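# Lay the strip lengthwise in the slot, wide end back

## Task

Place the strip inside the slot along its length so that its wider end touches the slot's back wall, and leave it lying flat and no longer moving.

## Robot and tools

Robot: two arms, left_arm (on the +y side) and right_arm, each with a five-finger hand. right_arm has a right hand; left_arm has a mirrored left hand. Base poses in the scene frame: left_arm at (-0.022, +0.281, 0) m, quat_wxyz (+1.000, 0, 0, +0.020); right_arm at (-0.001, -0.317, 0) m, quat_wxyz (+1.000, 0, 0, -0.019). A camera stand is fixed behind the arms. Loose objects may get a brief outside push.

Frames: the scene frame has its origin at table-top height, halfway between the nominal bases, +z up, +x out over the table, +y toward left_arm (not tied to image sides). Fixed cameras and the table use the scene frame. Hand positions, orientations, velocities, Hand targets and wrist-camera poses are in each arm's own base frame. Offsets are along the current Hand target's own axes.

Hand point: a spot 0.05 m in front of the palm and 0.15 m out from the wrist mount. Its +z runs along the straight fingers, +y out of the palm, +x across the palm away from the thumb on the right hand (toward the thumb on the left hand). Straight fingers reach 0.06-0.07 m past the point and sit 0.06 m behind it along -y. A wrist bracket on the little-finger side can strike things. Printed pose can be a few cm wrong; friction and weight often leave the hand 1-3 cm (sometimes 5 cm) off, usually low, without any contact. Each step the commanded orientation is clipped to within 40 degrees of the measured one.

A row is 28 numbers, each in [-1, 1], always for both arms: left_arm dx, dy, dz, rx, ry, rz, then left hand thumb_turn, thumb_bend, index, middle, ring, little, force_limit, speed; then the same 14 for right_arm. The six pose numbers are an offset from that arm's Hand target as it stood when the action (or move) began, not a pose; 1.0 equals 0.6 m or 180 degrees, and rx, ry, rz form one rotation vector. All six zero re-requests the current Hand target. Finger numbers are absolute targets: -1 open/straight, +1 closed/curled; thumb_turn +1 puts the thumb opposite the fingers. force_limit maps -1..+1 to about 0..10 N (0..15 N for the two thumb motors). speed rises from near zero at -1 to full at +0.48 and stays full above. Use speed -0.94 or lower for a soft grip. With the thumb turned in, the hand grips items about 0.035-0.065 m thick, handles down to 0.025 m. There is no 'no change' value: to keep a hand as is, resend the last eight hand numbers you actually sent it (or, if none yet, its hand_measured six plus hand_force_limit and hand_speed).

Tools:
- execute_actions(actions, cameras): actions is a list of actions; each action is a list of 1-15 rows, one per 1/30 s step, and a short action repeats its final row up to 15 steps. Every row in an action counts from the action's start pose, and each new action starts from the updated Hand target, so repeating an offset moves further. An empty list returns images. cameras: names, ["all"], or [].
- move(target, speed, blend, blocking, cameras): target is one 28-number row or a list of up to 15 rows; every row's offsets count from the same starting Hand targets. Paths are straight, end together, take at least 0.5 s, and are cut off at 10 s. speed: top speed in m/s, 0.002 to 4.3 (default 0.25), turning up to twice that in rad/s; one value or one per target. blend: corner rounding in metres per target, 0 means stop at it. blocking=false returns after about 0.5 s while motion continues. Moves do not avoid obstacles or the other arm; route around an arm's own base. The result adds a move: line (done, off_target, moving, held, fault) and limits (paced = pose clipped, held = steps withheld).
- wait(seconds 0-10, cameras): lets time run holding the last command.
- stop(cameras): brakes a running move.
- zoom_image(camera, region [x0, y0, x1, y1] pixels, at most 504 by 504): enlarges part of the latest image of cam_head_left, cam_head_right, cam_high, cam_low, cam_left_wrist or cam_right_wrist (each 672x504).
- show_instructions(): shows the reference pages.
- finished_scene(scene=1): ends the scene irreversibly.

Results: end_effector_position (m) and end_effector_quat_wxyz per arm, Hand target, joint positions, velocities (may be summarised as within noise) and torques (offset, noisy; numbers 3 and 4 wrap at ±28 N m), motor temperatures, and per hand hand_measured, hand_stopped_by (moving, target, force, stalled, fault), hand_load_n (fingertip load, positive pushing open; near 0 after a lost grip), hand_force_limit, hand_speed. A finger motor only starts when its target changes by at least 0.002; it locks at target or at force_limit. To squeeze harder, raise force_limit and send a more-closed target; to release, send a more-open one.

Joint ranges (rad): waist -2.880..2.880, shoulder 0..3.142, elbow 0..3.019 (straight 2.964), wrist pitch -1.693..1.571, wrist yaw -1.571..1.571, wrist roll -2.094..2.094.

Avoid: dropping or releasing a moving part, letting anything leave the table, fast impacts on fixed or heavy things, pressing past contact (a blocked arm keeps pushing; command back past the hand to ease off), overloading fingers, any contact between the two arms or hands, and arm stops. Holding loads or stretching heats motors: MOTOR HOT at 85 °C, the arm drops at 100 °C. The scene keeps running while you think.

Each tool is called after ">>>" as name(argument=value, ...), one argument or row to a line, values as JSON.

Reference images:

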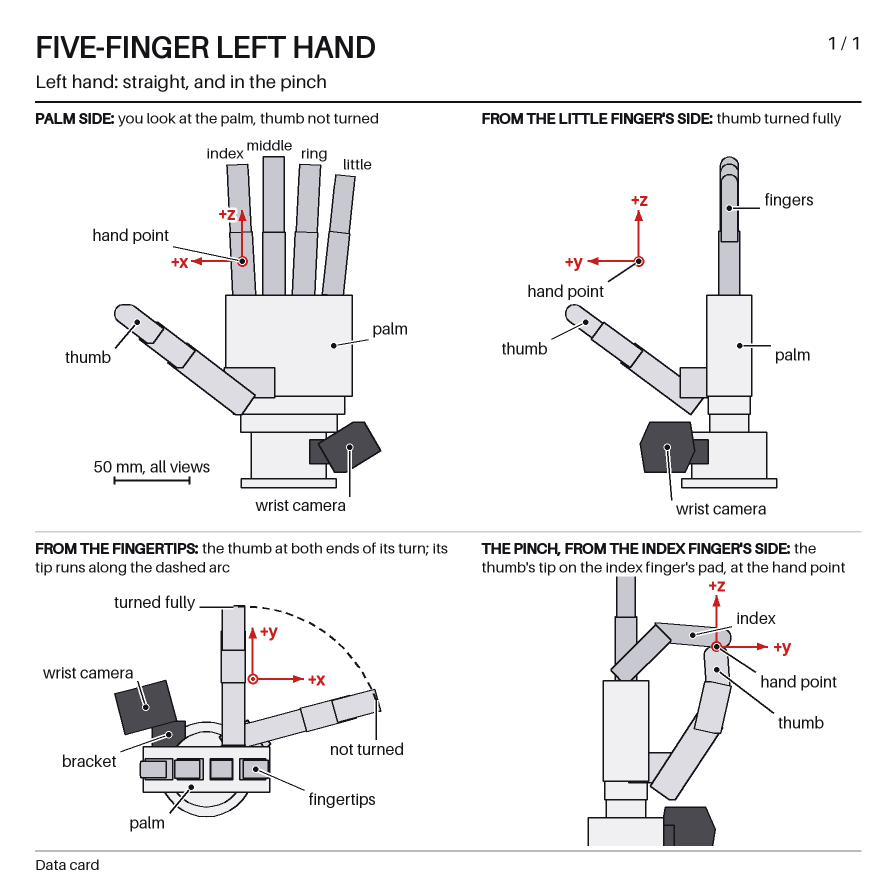

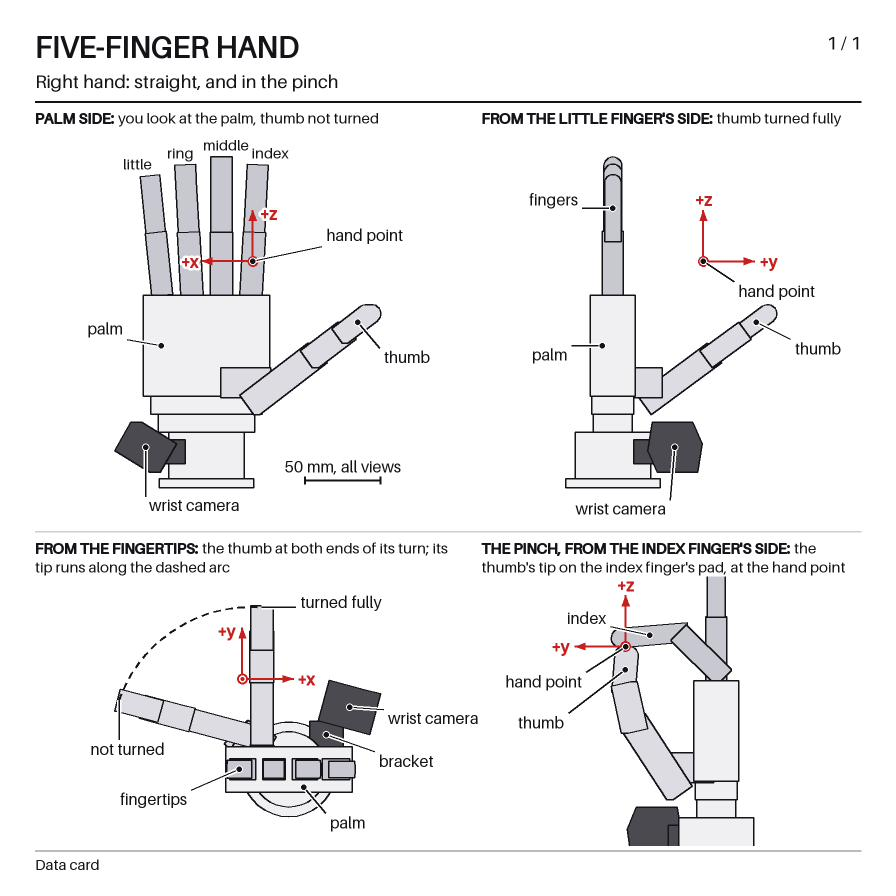

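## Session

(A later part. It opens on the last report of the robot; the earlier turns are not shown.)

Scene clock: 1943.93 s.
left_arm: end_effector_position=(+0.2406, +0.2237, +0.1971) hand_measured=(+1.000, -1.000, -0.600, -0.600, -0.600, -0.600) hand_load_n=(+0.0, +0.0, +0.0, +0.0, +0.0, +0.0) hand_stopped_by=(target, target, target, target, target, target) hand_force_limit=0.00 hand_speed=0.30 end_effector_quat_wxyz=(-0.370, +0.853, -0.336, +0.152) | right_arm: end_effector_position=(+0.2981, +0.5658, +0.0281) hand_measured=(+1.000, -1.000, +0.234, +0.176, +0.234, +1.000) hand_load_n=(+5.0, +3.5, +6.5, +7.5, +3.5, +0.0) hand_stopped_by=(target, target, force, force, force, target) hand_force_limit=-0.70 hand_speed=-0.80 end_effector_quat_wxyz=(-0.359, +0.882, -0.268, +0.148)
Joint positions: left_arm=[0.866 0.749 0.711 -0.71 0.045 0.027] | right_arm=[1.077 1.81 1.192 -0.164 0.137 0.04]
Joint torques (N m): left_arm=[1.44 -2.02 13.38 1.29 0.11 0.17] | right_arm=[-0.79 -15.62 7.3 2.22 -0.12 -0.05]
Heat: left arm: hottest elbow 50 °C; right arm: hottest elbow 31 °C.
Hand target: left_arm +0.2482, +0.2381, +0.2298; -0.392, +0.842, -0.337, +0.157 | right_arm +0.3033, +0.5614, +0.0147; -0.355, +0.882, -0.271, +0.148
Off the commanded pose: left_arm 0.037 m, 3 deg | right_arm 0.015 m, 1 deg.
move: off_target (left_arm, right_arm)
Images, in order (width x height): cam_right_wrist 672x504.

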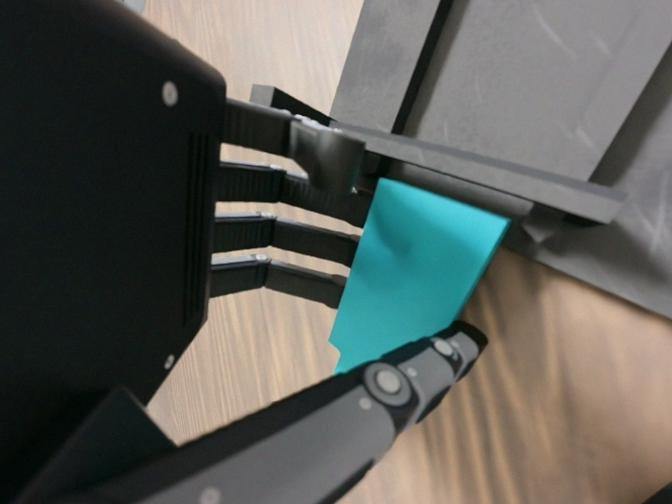

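>>> move(
  target=[
    [0,0,0,0,0,0,1,-1,-0.6,-0.6,-0.6,-0.6,0,0.3,-0.0098,-0.017,-0.0157,0,0,0,1,-1,0.6,0.6,0.6,1,-0.7,-0.8],
    [0,0,0,0,0,0,1,-1,-0.6,-0.6,-0.6,-0.6,0,0.3,-0.0098,-0.017,-0.0157,0,0,0,1,-1,-0.3,-0.3,-0.25,1,-0.7,-0.7],
  ],
  speed=0.04,
  cameras=["cam_right_wrist","cam_low"],
)

>>> zoom_image(
  camera="cam_right_wrist",
  region=[240, 20, 672, 340],
)

>>> zoom_image(
  camera="cam_low",
  region=[420, 230, 560, 335],
)

Scene clock: 1987.33 s.
left_arm: end_effector_position=(+0.2406, +0.2237, +0.1971) hand_measured=(+1.000, -1.000, -0.600, -0.600, -0.600, -0.600) hand_load_n=(+0.0, +0.0, +0.0, +0.0, +0.0, +0.0) hand_stopped_by=(target, target, target, target, target, target) hand_force_limit=0.00 hand_speed=0.30 end_effector_quat_wxyz=(-0.370, +0.853, -0.336, +0.152) | right_arm: end_effector_position=(+0.2987, +0.5657, +0.0336) hand_measured=(+1.000, -1.000, -0.300, -0.300, -0.250, +1.000) hand_load_n=(+0.0, +0.0, +0.0, +0.0, -1.5, +0.0) hand_stopped_by=(target, target, target, target, target, target) hand_force_limit=-0.70 hand_speed=-0.70 end_effector_quat_wxyz=(-0.362, +0.880, -0.269, +0.150)
Joint positions: left_arm=[0.866 0.749 0.711 -0.71 0.045 0.027] | right_arm=[1.077 1.8 1.191 -0.167 0.14 0.039]
Joint torques (N m): left_arm=[1.38 -2.02 13.38 1.28 0.1 0.17] | right_arm=[0.32 -16.03 8.8 0.94 0.15 0.02]
Heat: left arm: hottest elbow 51 °C; right arm: hottest elbow 30 °C.
Hand target: left_arm +0.2482, +0.2381, +0.2298; -0.392, +0.842, -0.337, +0.157 | right_arm +0.2981, +0.5656, +0.0281; -0.355, +0.883, -0.271, +0.148
Off the commanded pose: left_arm 0.037 m, 3 deg | right_arm 0.005 m, 1 deg.
move: off_target (left_arm)
Images, in order (width x height): cam_low 672x504, cam_right_wrist 672x504.

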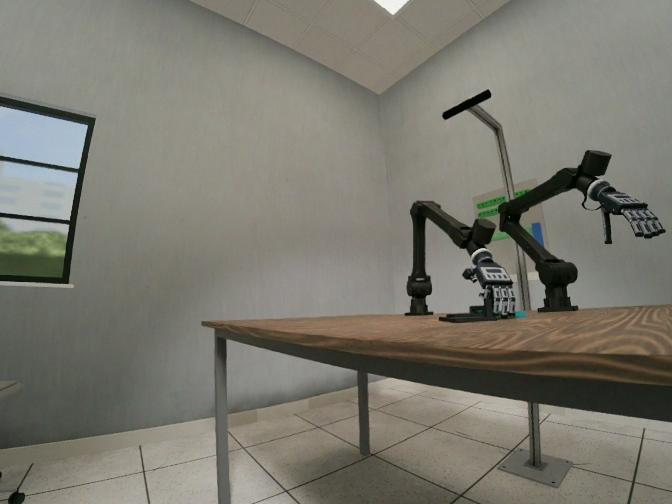

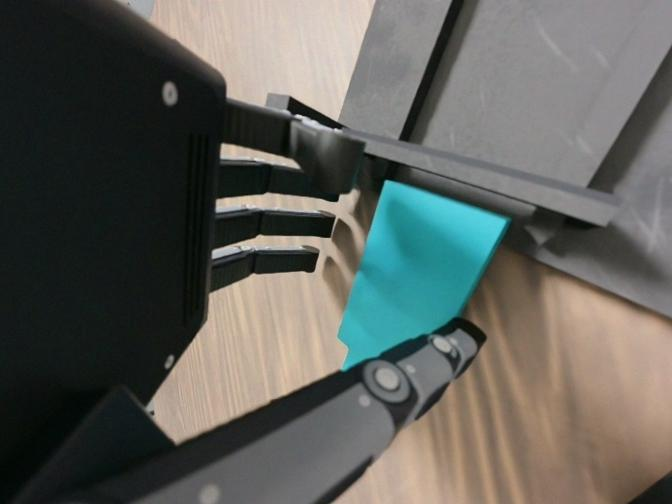

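Scaled by 1.167 from the camera's 672x504 image, which has a finer 960x720 frame.

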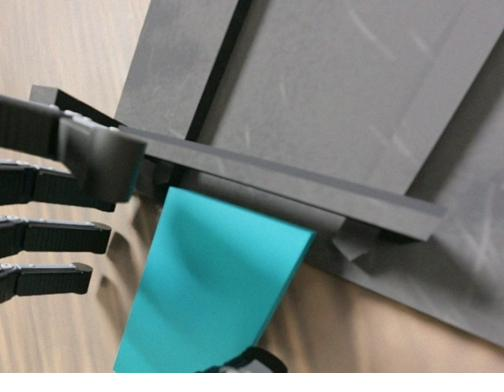

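Scaled by 3.600 from the camera's 672x504 image, which has a finer 960x720 frame.

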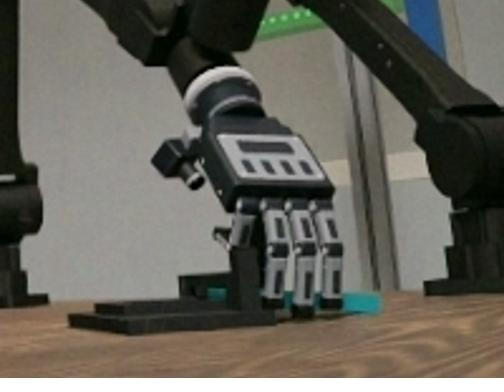

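>>> move(
  target=[
    [0,0,0,0,0,0,1,-1,-0.6,-0.6,-0.6,-0.6,0,0.3,0.01,-0.1055,-0.1343,0,0,0,1,-1,-0.3,-0.3,-0.25,1,-0.7,-0.7],
    [0,0,0,0,0,0,1,-1,-0.6,-0.6,-0.6,-0.6,0,0.3,0.0672,-0.0572,-0.3428,0,0,0,1,-1,-0.3,-0.3,-0.25,1,-0.7,-0.7],
    [0,0,0,0,0,0,1,-1,-0.6,-0.6,-0.6,-0.6,0,0.3,0.293,0.1492,-0.5757,0,0,0,1,-1,-0.3,-0.3,-0.25,1,-0.7,-0.7],
  ],
  speed=[0.08,0.25,0.3],
  blend=[0,0.05,0],
  cameras=["all"],
)

>>> zoom_image(
  camera="cam_high",
  region=[340, 210, 480, 310],
)

>>> zoom_image(
  camera="cam_head_left",
  region=[160, 200, 300, 340],
)

>>> zoom_image(
  camera="cam_head_right",
  region=[160, 200, 300, 340],
)

>>> zoom_image(
  camera="cam_low",
  region=[420, 260, 540, 335],
)

Scene clock: 2018.17 s.
left_arm: end_effector_position=(+0.2406, +0.2237, +0.1971) hand_measured=(+1.000, -1.000, -0.600, -0.600, -0.600, -0.600) hand_load_n=(+0.0, +0.0, +0.0, +0.0, +0.0, +0.0) hand_stopped_by=(target, target, target, target, target, target) hand_force_limit=0.00 hand_speed=0.30 end_effector_quat_wxyz=(-0.370, +0.853, -0.336, +0.152) | right_arm: end_effector_position=(+0.2524, +0.2266, +0.2273) hand_measured=(+1.000, -1.000, -0.300, -0.300, -0.250, +1.000) hand_load_n=(+0.0, +0.0, +0.0, +0.0, +0.0, +0.0) hand_stopped_by=(target, target, target, target, target, target) hand_force_limit=-0.70 hand_speed=-0.70 end_effector_quat_wxyz=(-0.363, +0.879, -0.269, +0.152)
Joint positions: left_arm=[0.866 0.749 0.711 -0.71 0.045 0.027] | right_arm=[0.578 0.827 0.837 -0.794 -0.216 -0.31]
Joint torques (N m): left_arm=[1.38 -2.02 13.38 1.26 0.11 0.17] | right_arm=[-0.67 -3.55 8.73 0.91 -0.32 -0.11]
Heat: left arm: hottest elbow 51 °C; right arm: hottest elbow 30 °C.
Hand target: left_arm +0.2482, +0.2381, +0.2298; -0.392, +0.842, -0.337, +0.157 | right_arm +0.2503, +0.2207, +0.2203; -0.355, +0.882, -0.271, +0.148
Off the commanded pose: left_arm 0.037 m, 3 deg | right_arm 0.009 m, 1 deg.
move: off_target (left_arm)

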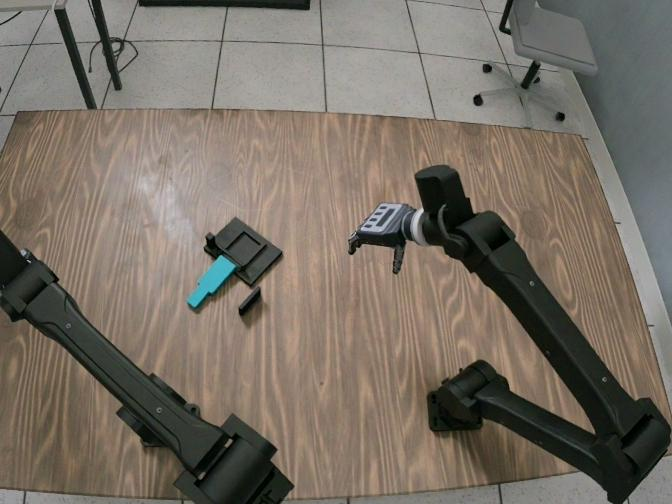

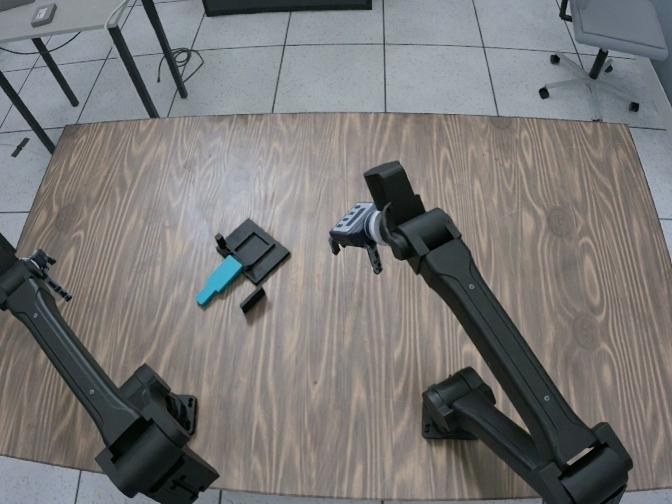

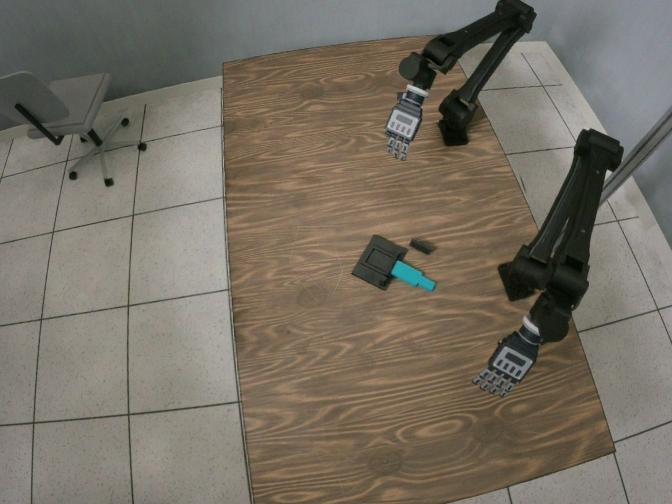

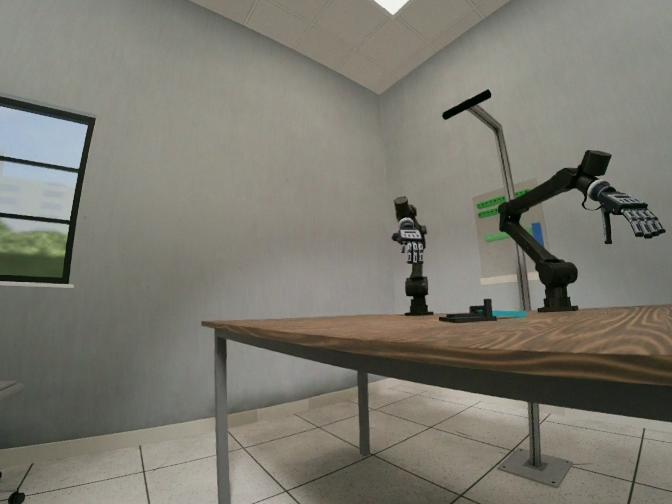

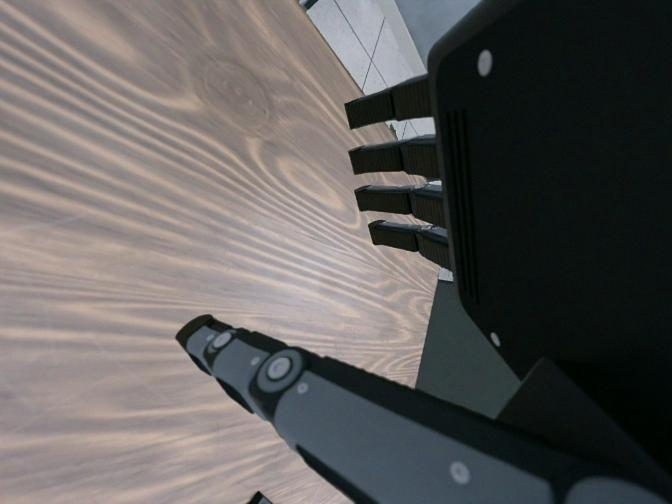

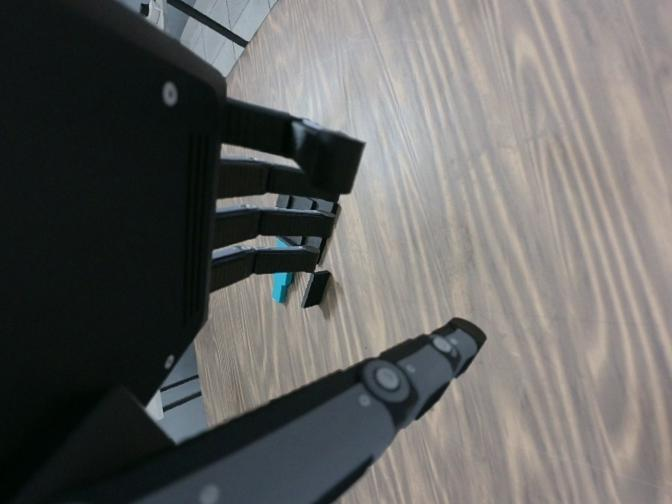

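Scaled by 3.600 from the camera's 672x504 image, which has a finer 960x720 frame.

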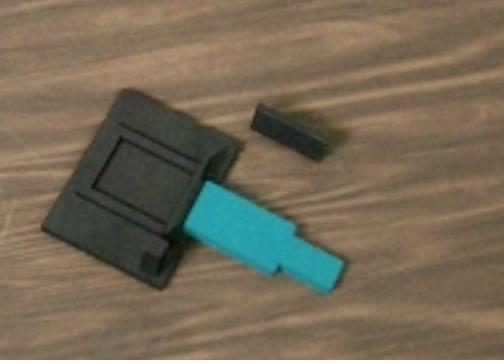

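Scaled by 3.600 from the camera's 672x504 image, which has a finer 960x720 frame.

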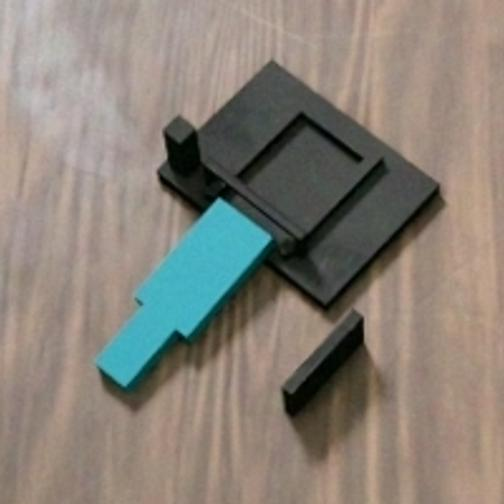

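Scaled by 3.600 from the camera's 672x504 image, which has a finer 960x720 frame.

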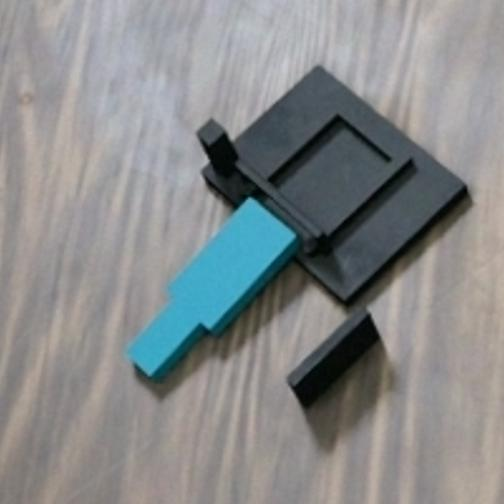

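Scaled by 4.200 from the camera's 672x504 image, which has a finer 960x720 frame.

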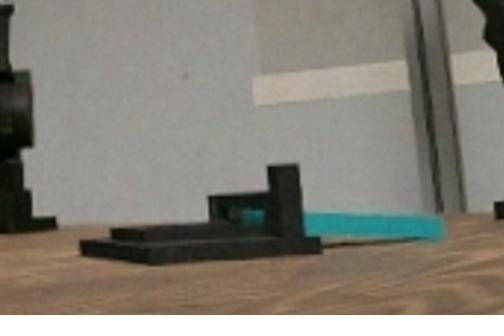

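>>> move(
  target=[
    [0.2645,0.3095,-0.1608,0,-0.0158,-0.0133,1,-1,0,0.3,1,1,-0.5,0.0,0,0,0,0,0,0,1,-1,-0.3,-0.3,-0.25,1,-0.7,-0.7],
    [0.2645,0.4117,-0.0748,0,-0.0158,-0.0133,1,-1,0,0.3,1,1,-0.5,0.0,0,0,0,0,0,0,1,-1,-0.3,-0.3,-0.25,1,-0.7,-0.7],
  ],
  speed=[0.2,0.1],
  blend=[0.04,0],
  cameras=["cam_left_wrist","cam_head_left","cam_head_right"],
)

>>> zoom_image(
  camera="cam_head_left",
  region=[120, 180, 320, 360],
)

Scene clock: 2115.37 s.
left_arm: end_effector_position=(+0.2313, -0.0114, +0.0762) hand_measured=(+1.000, -1.000, +0.000, +0.300, +1.000, +1.000) hand_load_n=(+0.0, +0.0, +0.0, +0.5, +0.0, +0.0) hand_stopped_by=(target, target, target, target, target, target) hand_force_limit=-0.50 hand_speed=0.00 end_effector_quat_wxyz=(-0.396, +0.852, -0.311, +0.145) | right_arm: end_effector_position=(+0.2525, +0.2265, +0.2272) hand_measured=(+1.000, -1.000, -0.300, -0.300, -0.250, +1.000) hand_load_n=(+0.0, +0.0, +0.0, +0.0, +0.0, +0.0) hand_stopped_by=(target, target, target, target, target, target) hand_force_limit=-0.70 hand_speed=-0.70 end_effector_quat_wxyz=(-0.363, +0.879, -0.268, +0.152)
Joint positions: left_arm=[-0.501 0.686 0.411 -1.065 -0.848 -1.266] | right_arm=[0.578 0.827 0.837 -0.794 -0.216 -0.311]
Joint torques (N m): left_arm=[0.15 -0.21 6.57 1.16 -0.96 -0.18] | right_arm=[-0.73 -3.66 8.72 0.95 -0.32 -0.11]
Heat: left arm: hottest elbow 51 °C; right arm: hottest elbow 31 °C.
Hand target: left_arm +0.2300, -0.0113, +0.0695; -0.397, +0.852, -0.309, +0.144 | right_arm +0.2503, +0.2207, +0.2203; -0.355, +0.882, -0.271, +0.148
Off the commanded pose: left_arm 0.007 m, 0 deg | right_arm 0.009 m, 1 deg.
move: done
Images, in order (width x height): cam_head_left 672x504, cam_head_right 672x504, cam_left_wrist 672x504.

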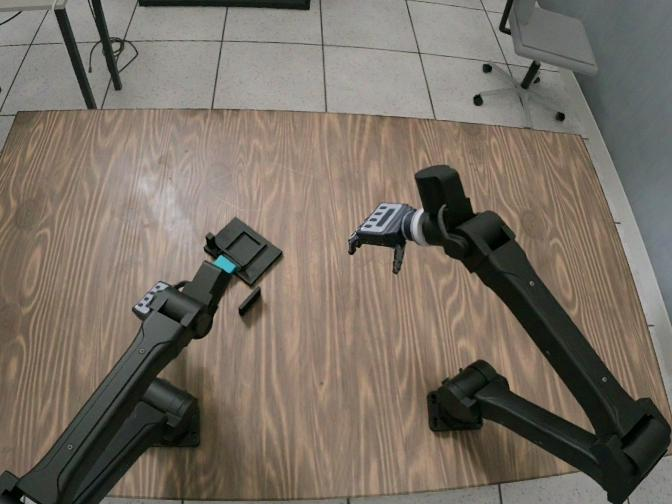

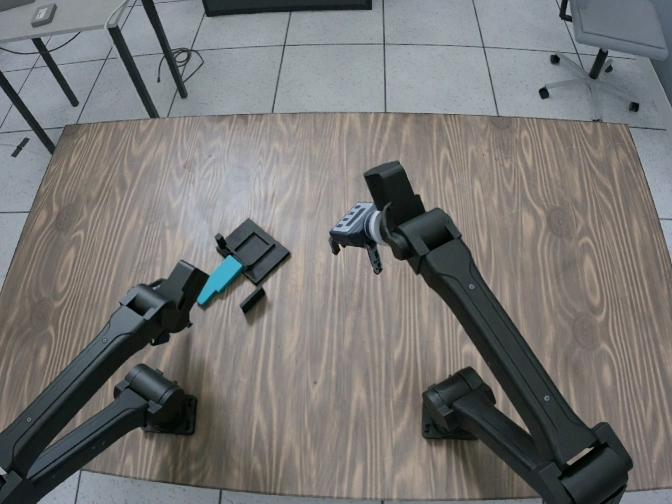

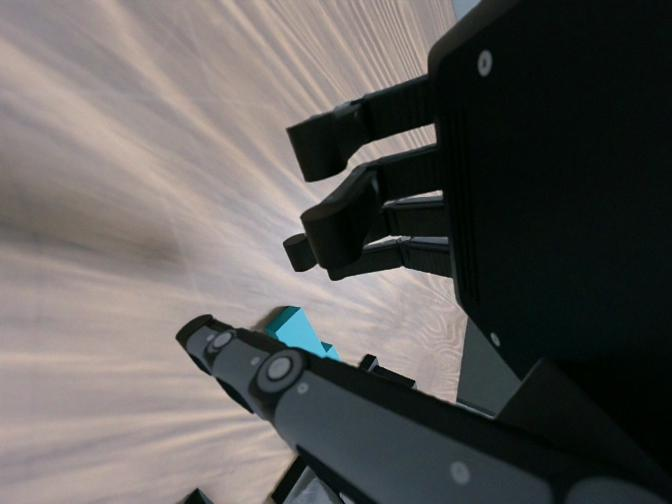

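Scaled by 2.520 from the camera's 672x504 image, which has a finer 960x720 frame.

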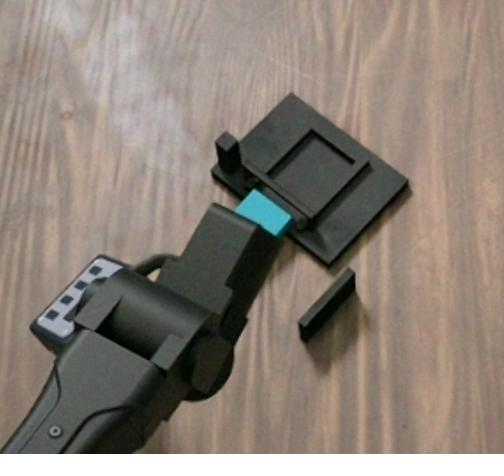

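>>> zoom_image(
  camera="cam_left_wrist",
  region=[160, 160, 500, 504],
)

>>> wait(
  seconds=0,
  cameras=["cam_low","cam_high"],
)

>>> zoom_image(
  camera="cam_low",
  region=[420, 180, 620, 335],
)

>>> zoom_image(
  camera="cam_high",
  region=[330, 200, 530, 350],
)

Scaled by 1.465 from the camera's 672x504 image, which has a finer 960x720 frame.

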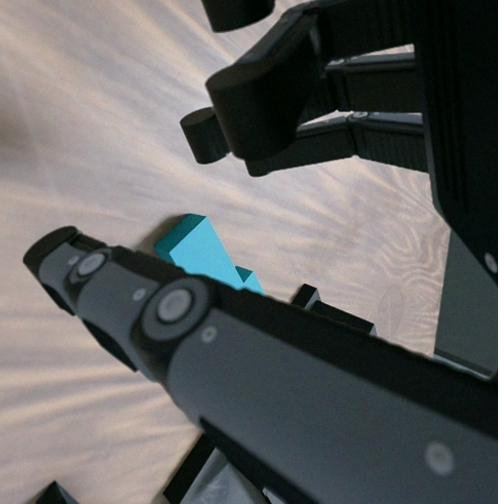

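Scene clock: 2133.00 s.
left_arm: end_effector_position=(+0.2313, -0.0114, +0.0762) hand_measured=(+1.000, -1.000, +0.000, +0.300, +1.000, +1.000) hand_load_n=(+0.0, +0.0, +0.0, +0.0, +0.0, +0.0) hand_stopped_by=(target, target, target, target, target, target) hand_force_limit=-0.50 hand_speed=0.00 end_effector_quat_wxyz=(-0.396, +0.852, -0.311, +0.145) | right_arm: end_effector_position=(+0.2525, +0.2265, +0.2272) hand_measured=(+1.000, -1.000, -0.300, -0.300, -0.250, +1.000) hand_load_n=(+0.0, +0.0, +0.0, +0.0, +0.0, +0.0) hand_stopped_by=(target, target, target, target, target, target) hand_force_limit=-0.70 hand_speed=-0.70 end_effector_quat_wxyz=(-0.363, +0.879, -0.268, +0.152)
Joint positions: left_arm=[-0.501 0.686 0.411 -1.065 -0.848 -1.266] | right_arm=[0.578 0.827 0.837 -0.794 -0.216 -0.311]
Joint torques (N m): left_arm=[0.15 -0.21 6.54 1.16 -0.96 -0.18] | right_arm=[-0.73 -3.66 8.75 0.94 -0.32 -0.1]
Heat: left arm: hottest elbow 50 °C; right arm: hottest elbow 31 °C.
Hand target: left_arm +0.2300, -0.0112, +0.0695; -0.397, +0.852, -0.309, +0.144 | right_arm +0.2503, +0.2207, +0.2203; -0.355, +0.882, -0.271, +0.148
Off the commanded pose: left_arm 0.007 m, 0 deg | right_arm 0.009 m, 1 deg.
Images, in order (width x height): cam_high 672x504, cam_low 672x504.

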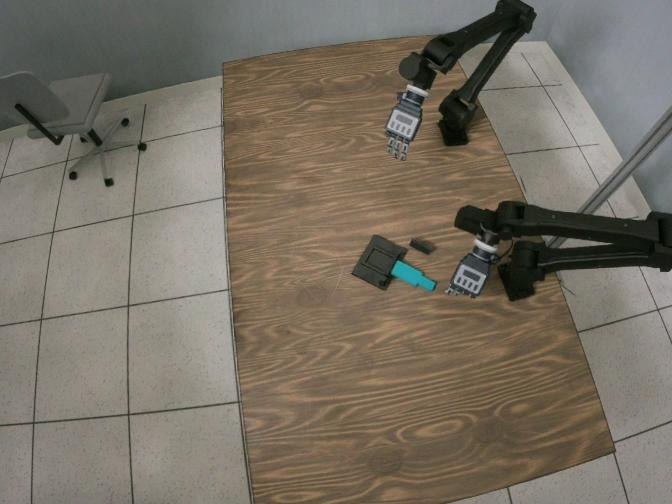

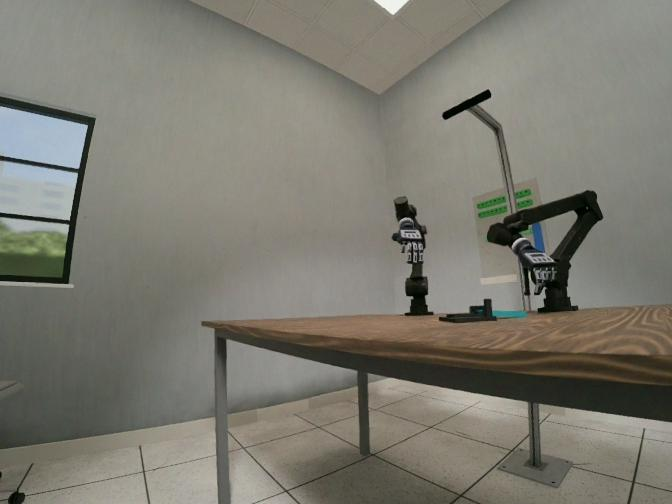

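Scaled by 2.520 from the camera's 672x504 image, which has a finer 960x720 frame.

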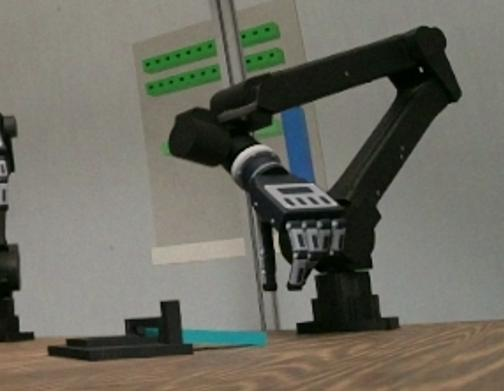

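Scaled by 2.520 from the camera's 672x504 image, which has a finer 960x720 frame.

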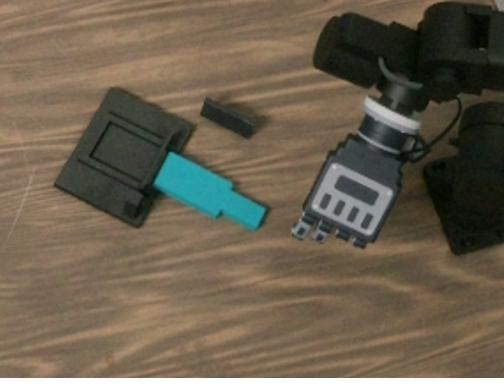

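>>> move(
  target=[0,0.0574,0.0482,0,0,0,1,-1,0,0.3,1,1,-0.5,0.0,0,0,0,0,0,0,1,-1,-0.3,-0.3,-0.25,1,-0.7,-0.7],
  speed=0.08,
  cameras=["cam_left_wrist","cam_low","cam_high","cam_head_right"],
)

>>> zoom_image(
  camera="cam_left_wrist",
  region=[160, 160, 500, 504],
)

>>> zoom_image(
  camera="cam_low",
  region=[430, 210, 590, 335],
)

>>> zoom_image(
  camera="cam_high",
  region=[340, 220, 520, 320],
)

Scene clock: 2153.37 s.
left_arm: end_effector_position=(+0.2328, -0.0127, +0.0311) hand_measured=(+1.000, -1.000, +0.000, +0.300, +1.000, +1.000) hand_load_n=(+0.0, +0.0, +0.0, +0.0, +0.0, +0.0) hand_stopped_by=(target, target, target, target, target, target) hand_force_limit=-0.50 hand_speed=0.00 end_effector_quat_wxyz=(-0.396, +0.852, -0.309, +0.147) | right_arm: end_effector_position=(+0.2525, +0.2265, +0.2272) hand_measured=(+1.000, -1.000, -0.300, -0.300, -0.250, +1.000) hand_load_n=(+0.0, +0.0, +0.0, +0.0, +0.0, +0.0) hand_stopped_by=(target, target, target, target, target, target) hand_force_limit=-0.70 hand_speed=-0.70 end_effector_quat_wxyz=(-0.363, +0.879, -0.268, +0.152)
Joint positions: left_arm=[-0.505 0.775 0.313 -0.879 -0.849 -1.275] | right_arm=[0.578 0.827 0.837 -0.794 -0.216 -0.311]
Joint torques (N m): left_arm=[0.38 -0.97 6.06 1.02 -0.92 -0.09] | right_arm=[-0.73 -3.6 8.76 0.91 -0.32 -0.09]
Heat: left arm: hottest elbow 48 °C; right arm: hottest elbow 31 °C.
Hand target: left_arm +0.2301, -0.0112, +0.0245; -0.397, +0.852, -0.309, +0.144 | right_arm +0.2503, +0.2207, +0.2203; -0.355, +0.882, -0.271, +0.148
Off the commanded pose: left_arm 0.007 m, 0 deg | right_arm 0.009 m, 1 deg.
move: done
Images, in order (width x height): cam_head_right 672x504, cam_high 672x504, cam_low 672x504, cam_left_wrist 672x504.

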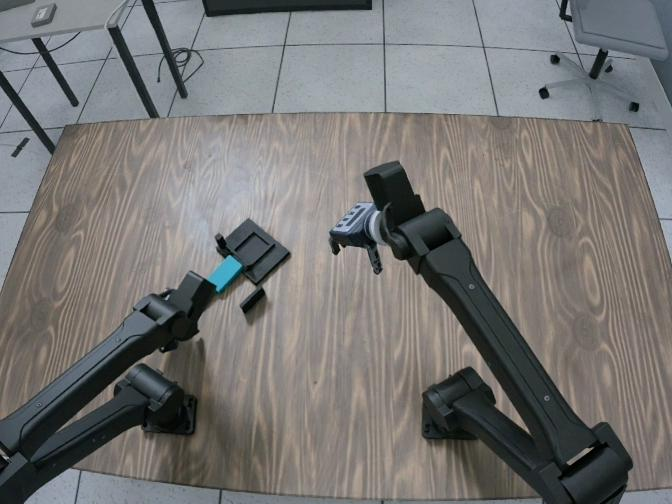

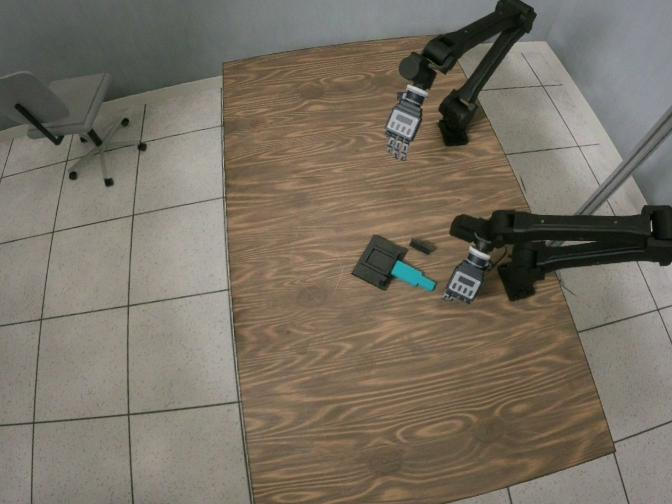

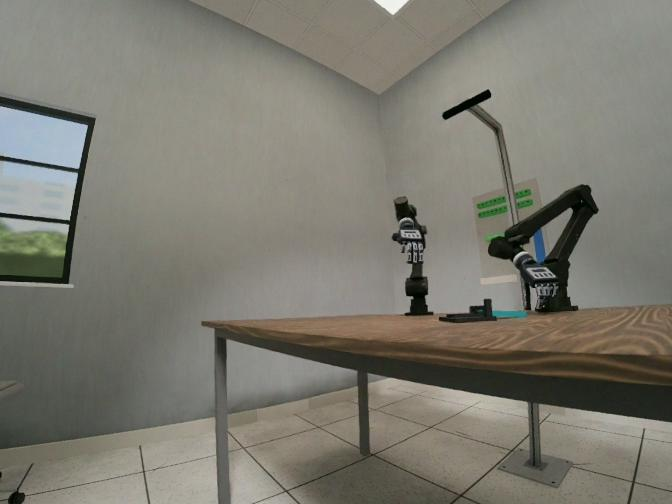

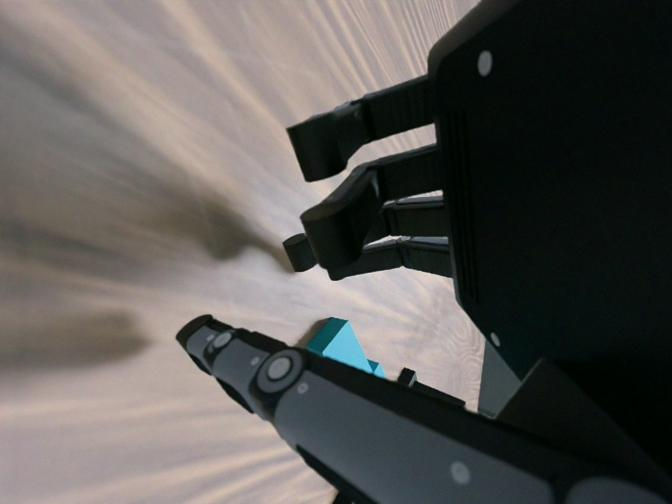

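Scaled by 1.465 from the camera's 672x504 image, which has a finer 960x720 frame.

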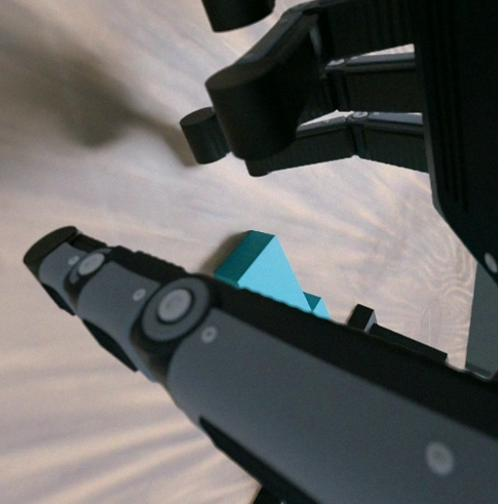

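Scaled by 3.150 from the camera's 672x504 image, which has a finer 960x720 frame.

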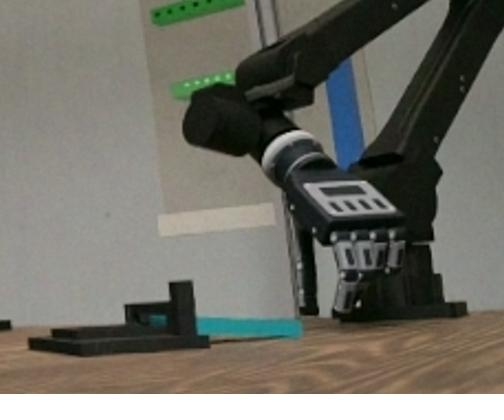

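Scaled by 2.800 from the camera's 672x504 image, which has a finer 960x720 frame.

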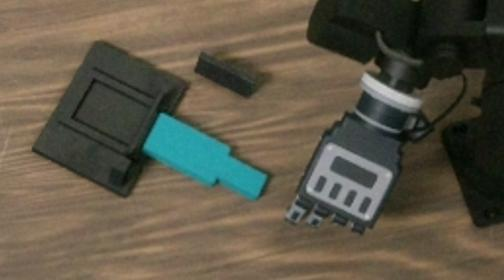

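>>> move(
  target=[0.05,-0.0068,0.016,0,0,0,1,-1,0,0.3,1,1,-0.5,0.0,0,0,0,0,0,0,1,-1,-0.3,-0.3,-0.25,1,-0.7,-0.7],
  speed=0.08,
  cameras=["cam_left_wrist","cam_low","cam_high"],
)

>>> zoom_image(
  camera="cam_left_wrist",
  region=[160, 160, 500, 504],
)

>>> zoom_image(
  camera="cam_low",
  region=[430, 210, 590, 335],
)

>>> zoom_image(
  camera="cam_high",
  region=[340, 220, 520, 320],
)

Scene clock: 2250.27 s.
left_arm: end_effector_position=(+0.2403, -0.0147, +0.0160) hand_measured=(+1.000, -1.000, +0.002, +0.300, +1.000, +1.000) hand_load_n=(+0.0, +0.0, -17.5, +0.0, +0.0, +0.0) hand_stopped_by=(target, target, target, target, target, target) hand_force_limit=-0.50 hand_speed=0.00 end_effector_quat_wxyz=(-0.405, +0.845, -0.326, +0.127) | right_arm: end_effector_position=(+0.2525, +0.2265, +0.2272) hand_measured=(+1.000, -1.000, -0.300, -0.300, -0.250, +1.000) hand_load_n=(+0.0, +0.0, +0.0, +0.0, +0.0, +0.0) hand_stopped_by=(target, target, target, target, target, target) hand_force_limit=-0.70 hand_speed=-0.70 end_effector_quat_wxyz=(-0.363, +0.879, -0.268, +0.152)
Joint positions: left_arm=[-0.503 0.894 0.319 -0.796 -0.859 -1.245] | right_arm=[0.578 0.827 0.837 -0.794 -0.216 -0.311]
Joint torques (N m): left_arm=[1.73 0.09 8.66 2.25 -0.35 -0.1] | right_arm=[-0.79 -3.66 8.75 0.94 -0.32 -0.1]
Motor temperatures (°C): left_arm=[23 23 40 23 23 21] | right_arm=[23 23 31 22 23 19]
Heat: left arm: hottest elbow 40 °C; right arm: hottest elbow 31 °C.
Hand target: left_arm +0.2595, -0.0229, +0.0215; -0.397, +0.852, -0.309, +0.144 | right_arm +0.2503, +0.2207, +0.2203; -0.355, +0.882, -0.271, +0.148
Off the commanded pose: left_arm 0.022 m, 3 deg | right_arm 0.009 m, 1 deg.
move: off_target (left_arm)
Images, in order (width x height): cam_high 672x504, cam_low 672x504, cam_left_wrist 672x504.

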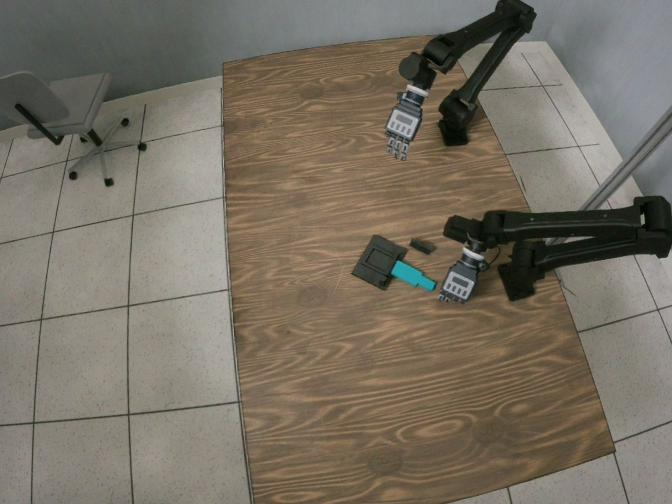

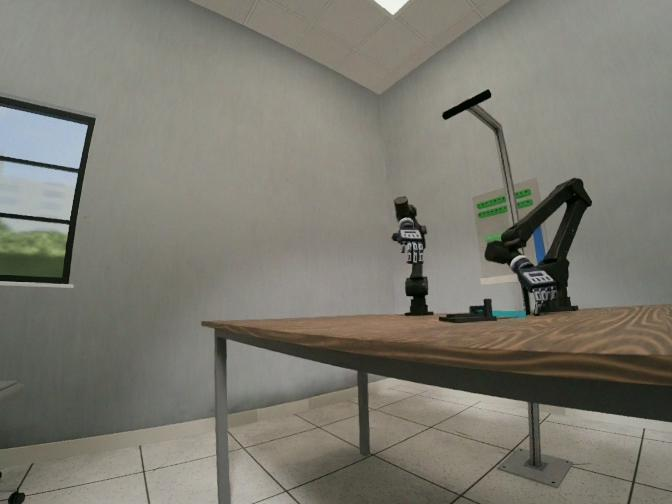

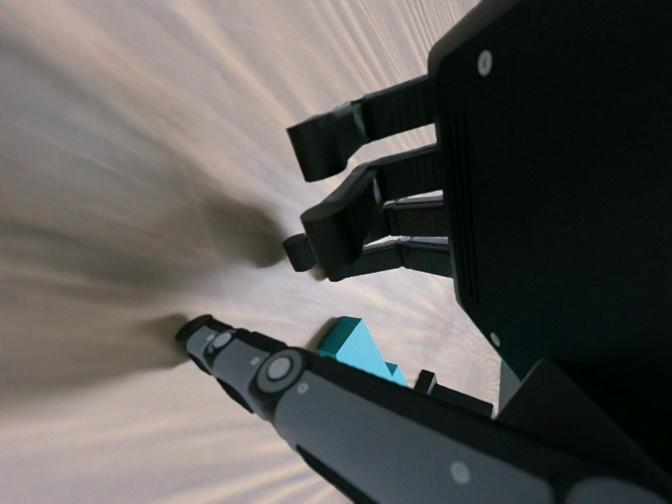

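Scaled by 1.465 from the camera's 672x504 image, which has a finer 960x720 frame.

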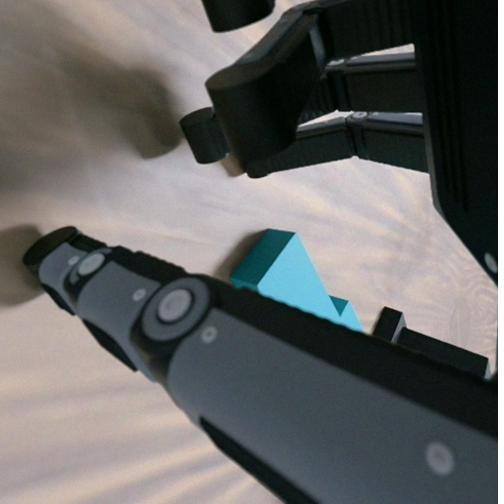

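Scaled by 3.150 from the camera's 672x504 image, which has a finer 960x720 frame.

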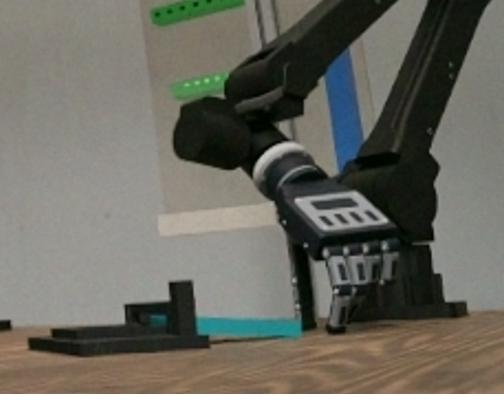

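Scaled by 2.800 from the camera's 672x504 image, which has a finer 960x720 frame.

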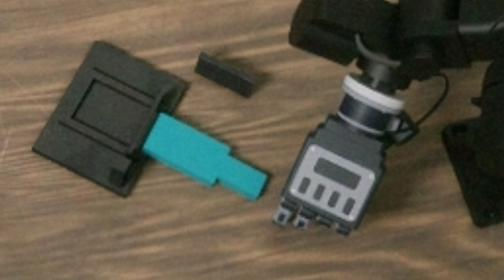

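>>> move(
  target=[0,-0.0765,-0.0643,0,0,0,1,-1,0,0.3,1,1,-0.5,0.0,0,0,0,0,0,0,1,-1,-0.3,-0.3,-0.25,1,-0.7,-0.7],
  speed=0.08,
  cameras=["cam_left_wrist"],
)

Scene clock: 2260.97 s.
left_arm: end_effector_position=(+0.2412, -0.0125, +0.0557) hand_measured=(+1.000, -1.000, +0.000, +0.300, +1.000, +1.000) hand_load_n=(+0.0, +0.0, +0.0, +0.0, +0.0, +0.0) hand_stopped_by=(target, target, target, target, target, target) hand_force_limit=-0.50 hand_speed=0.00 end_effector_quat_wxyz=(-0.402, +0.849, -0.322, +0.119) | right_arm: end_effector_position=(+0.2525, +0.2265, +0.2272) hand_measured=(+1.000, -1.000, -0.300, -0.300, -0.250, +1.000) hand_load_n=(+0.0, +0.0, +0.0, +0.0, +0.0, +0.0) hand_stopped_by=(target, target, target, target, target, target) hand_force_limit=-0.70 hand_speed=-0.70 end_effector_quat_wxyz=(-0.363, +0.879, -0.268, +0.152)
Joint positions: left_arm=[-0.484 0.812 0.407 -0.975 -0.85 -1.244] | right_arm=[0.578 0.827 0.837 -0.794 -0.216 -0.311]
Joint torques (N m): left_arm=[0.79 -2.32 11.22 0.29 -0.67 -0.02] | right_arm=[-0.79 -3.78 8.73 0.91 -0.31 -0.1]
Heat: left arm: hottest elbow 40 °C; right arm: hottest elbow 31 °C.
Hand target: left_arm +0.2594, -0.0228, +0.0814; -0.397, +0.852, -0.309, +0.144 | right_arm +0.2503, +0.2207, +0.2203; -0.355, +0.882, -0.271, +0.148
Off the commanded pose: left_arm 0.033 m, 3 deg | right_arm 0.009 m, 1 deg.
move: off_target (left_arm)
Images, in order (width x height): cam_left_wrist 672x504.

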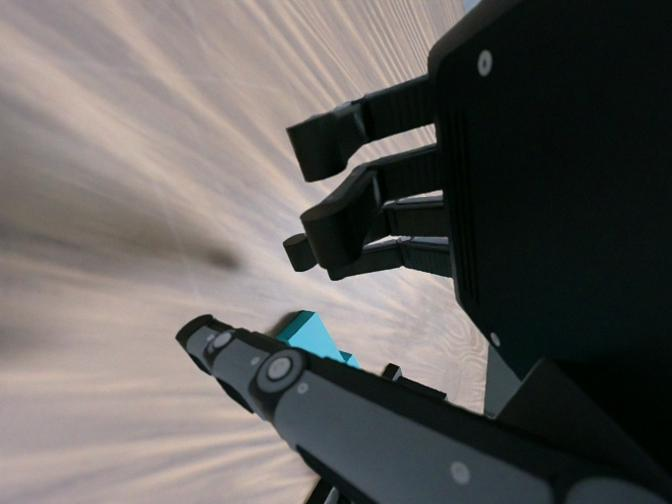

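>>> move(
  target=[
    [-0.0363,-0.138,-0.091,0,0,0,1,-1,0,0.3,1,1,-0.5,0.0,0,0,0,0,0,0,1,-1,-0.3,-0.3,-0.25,1,-0.7,-0.7],
    [-0.4637,-0.556,0.2257,0,0,0,1,-1,0,0.3,1,1,-0.5,0.0,-0.1902,-0.1328,0.0448,0.0093,-0.1172,-0.085,1,-1,1,1,1,0,-0.5,0],
  ],
  speed=[0.12,0.25],
  blend=[0.03,0],
  cameras=["cam_head_left","cam_high"],
)

Scene clock: 2370.53 s.
left_arm: end_effector_position=(+0.2425, +0.3782, +0.2201) hand_measured=(+1.000, -1.000, +0.000, +0.300, +1.000, +1.000) hand_load_n=(+0.0, +0.0, +0.0, +0.0, +0.0, +0.0) hand_stopped_by=(target, target, target, target, target, target) hand_force_limit=-0.50 hand_speed=0.00 end_effector_quat_wxyz=(-0.370, +0.866, -0.305, +0.144) | right_arm: end_effector_position=(+0.1942, +0.3381, +0.2289) hand_measured=(+1.000, -1.000, +1.000, +1.000, +1.000, +0.000) hand_load_n=(+0.0, +0.0, +0.0, +0.0, +0.0, +0.0) hand_stopped_by=(target, target, target, target, target, target) hand_force_limit=-0.50 hand_speed=0.00 end_effector_quat_wxyz=(-0.377, +0.921, -0.092, +0.027)
Joint positions: left_arm=[1.132 1.141 0.996 -0.628 0.195 0.155] | right_arm=[0.854 1.045 0.977 -0.805 -0.371 -0.382]
Joint torques (N m): left_arm=[1.08 -6.3 13.18 1.74 0.2 0.16] | right_arm=[0.85 -5.54 14.06 0.83 -0.42 -0.09]
Motor temperatures (°C): left_arm=[23 23 47 23 22 21] | right_arm=[23 23 31 22 23 19]
Heat: left arm: hottest elbow 47 °C; right arm: hottest elbow 31 °C.
Hand target: left_arm +0.2499, +0.3997, +0.2498; -0.397, +0.852, -0.309, +0.144 | right_arm +0.1998, +0.3499, +0.2498; -0.388, +0.917, -0.080, +0.034
Off the commanded pose: left_arm 0.038 m, 4 deg | right_arm 0.025 m, 2 deg.
move: off_target (left_arm, right_arm); target 2's new numbers were sent with right_arm's hand 0.025 m and 2 deg from that target
Images, in order (width x height): cam_head_left 672x504, cam_high 672x504.

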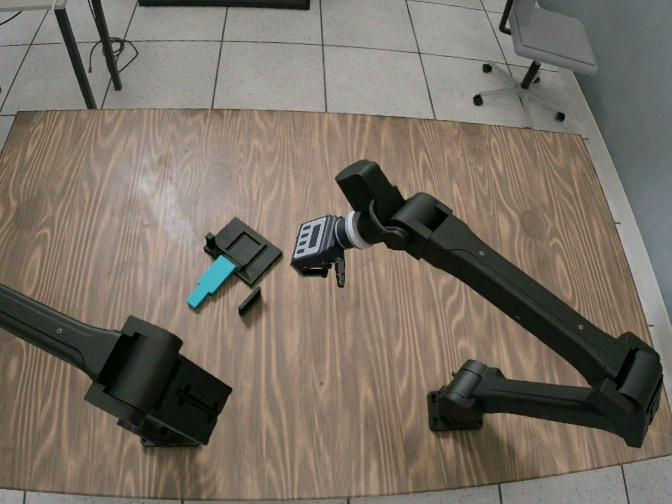

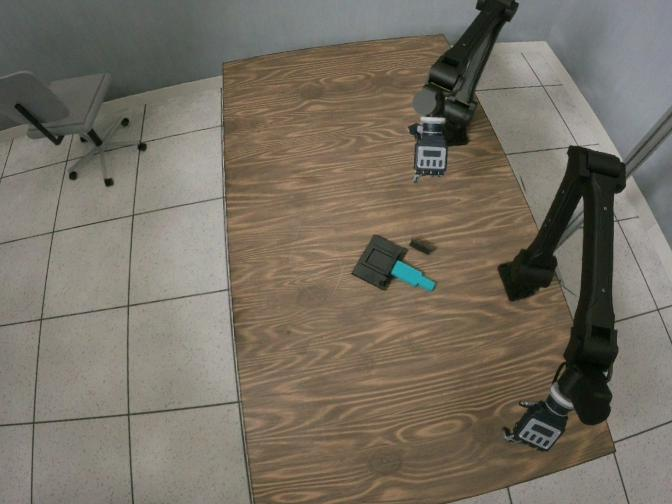

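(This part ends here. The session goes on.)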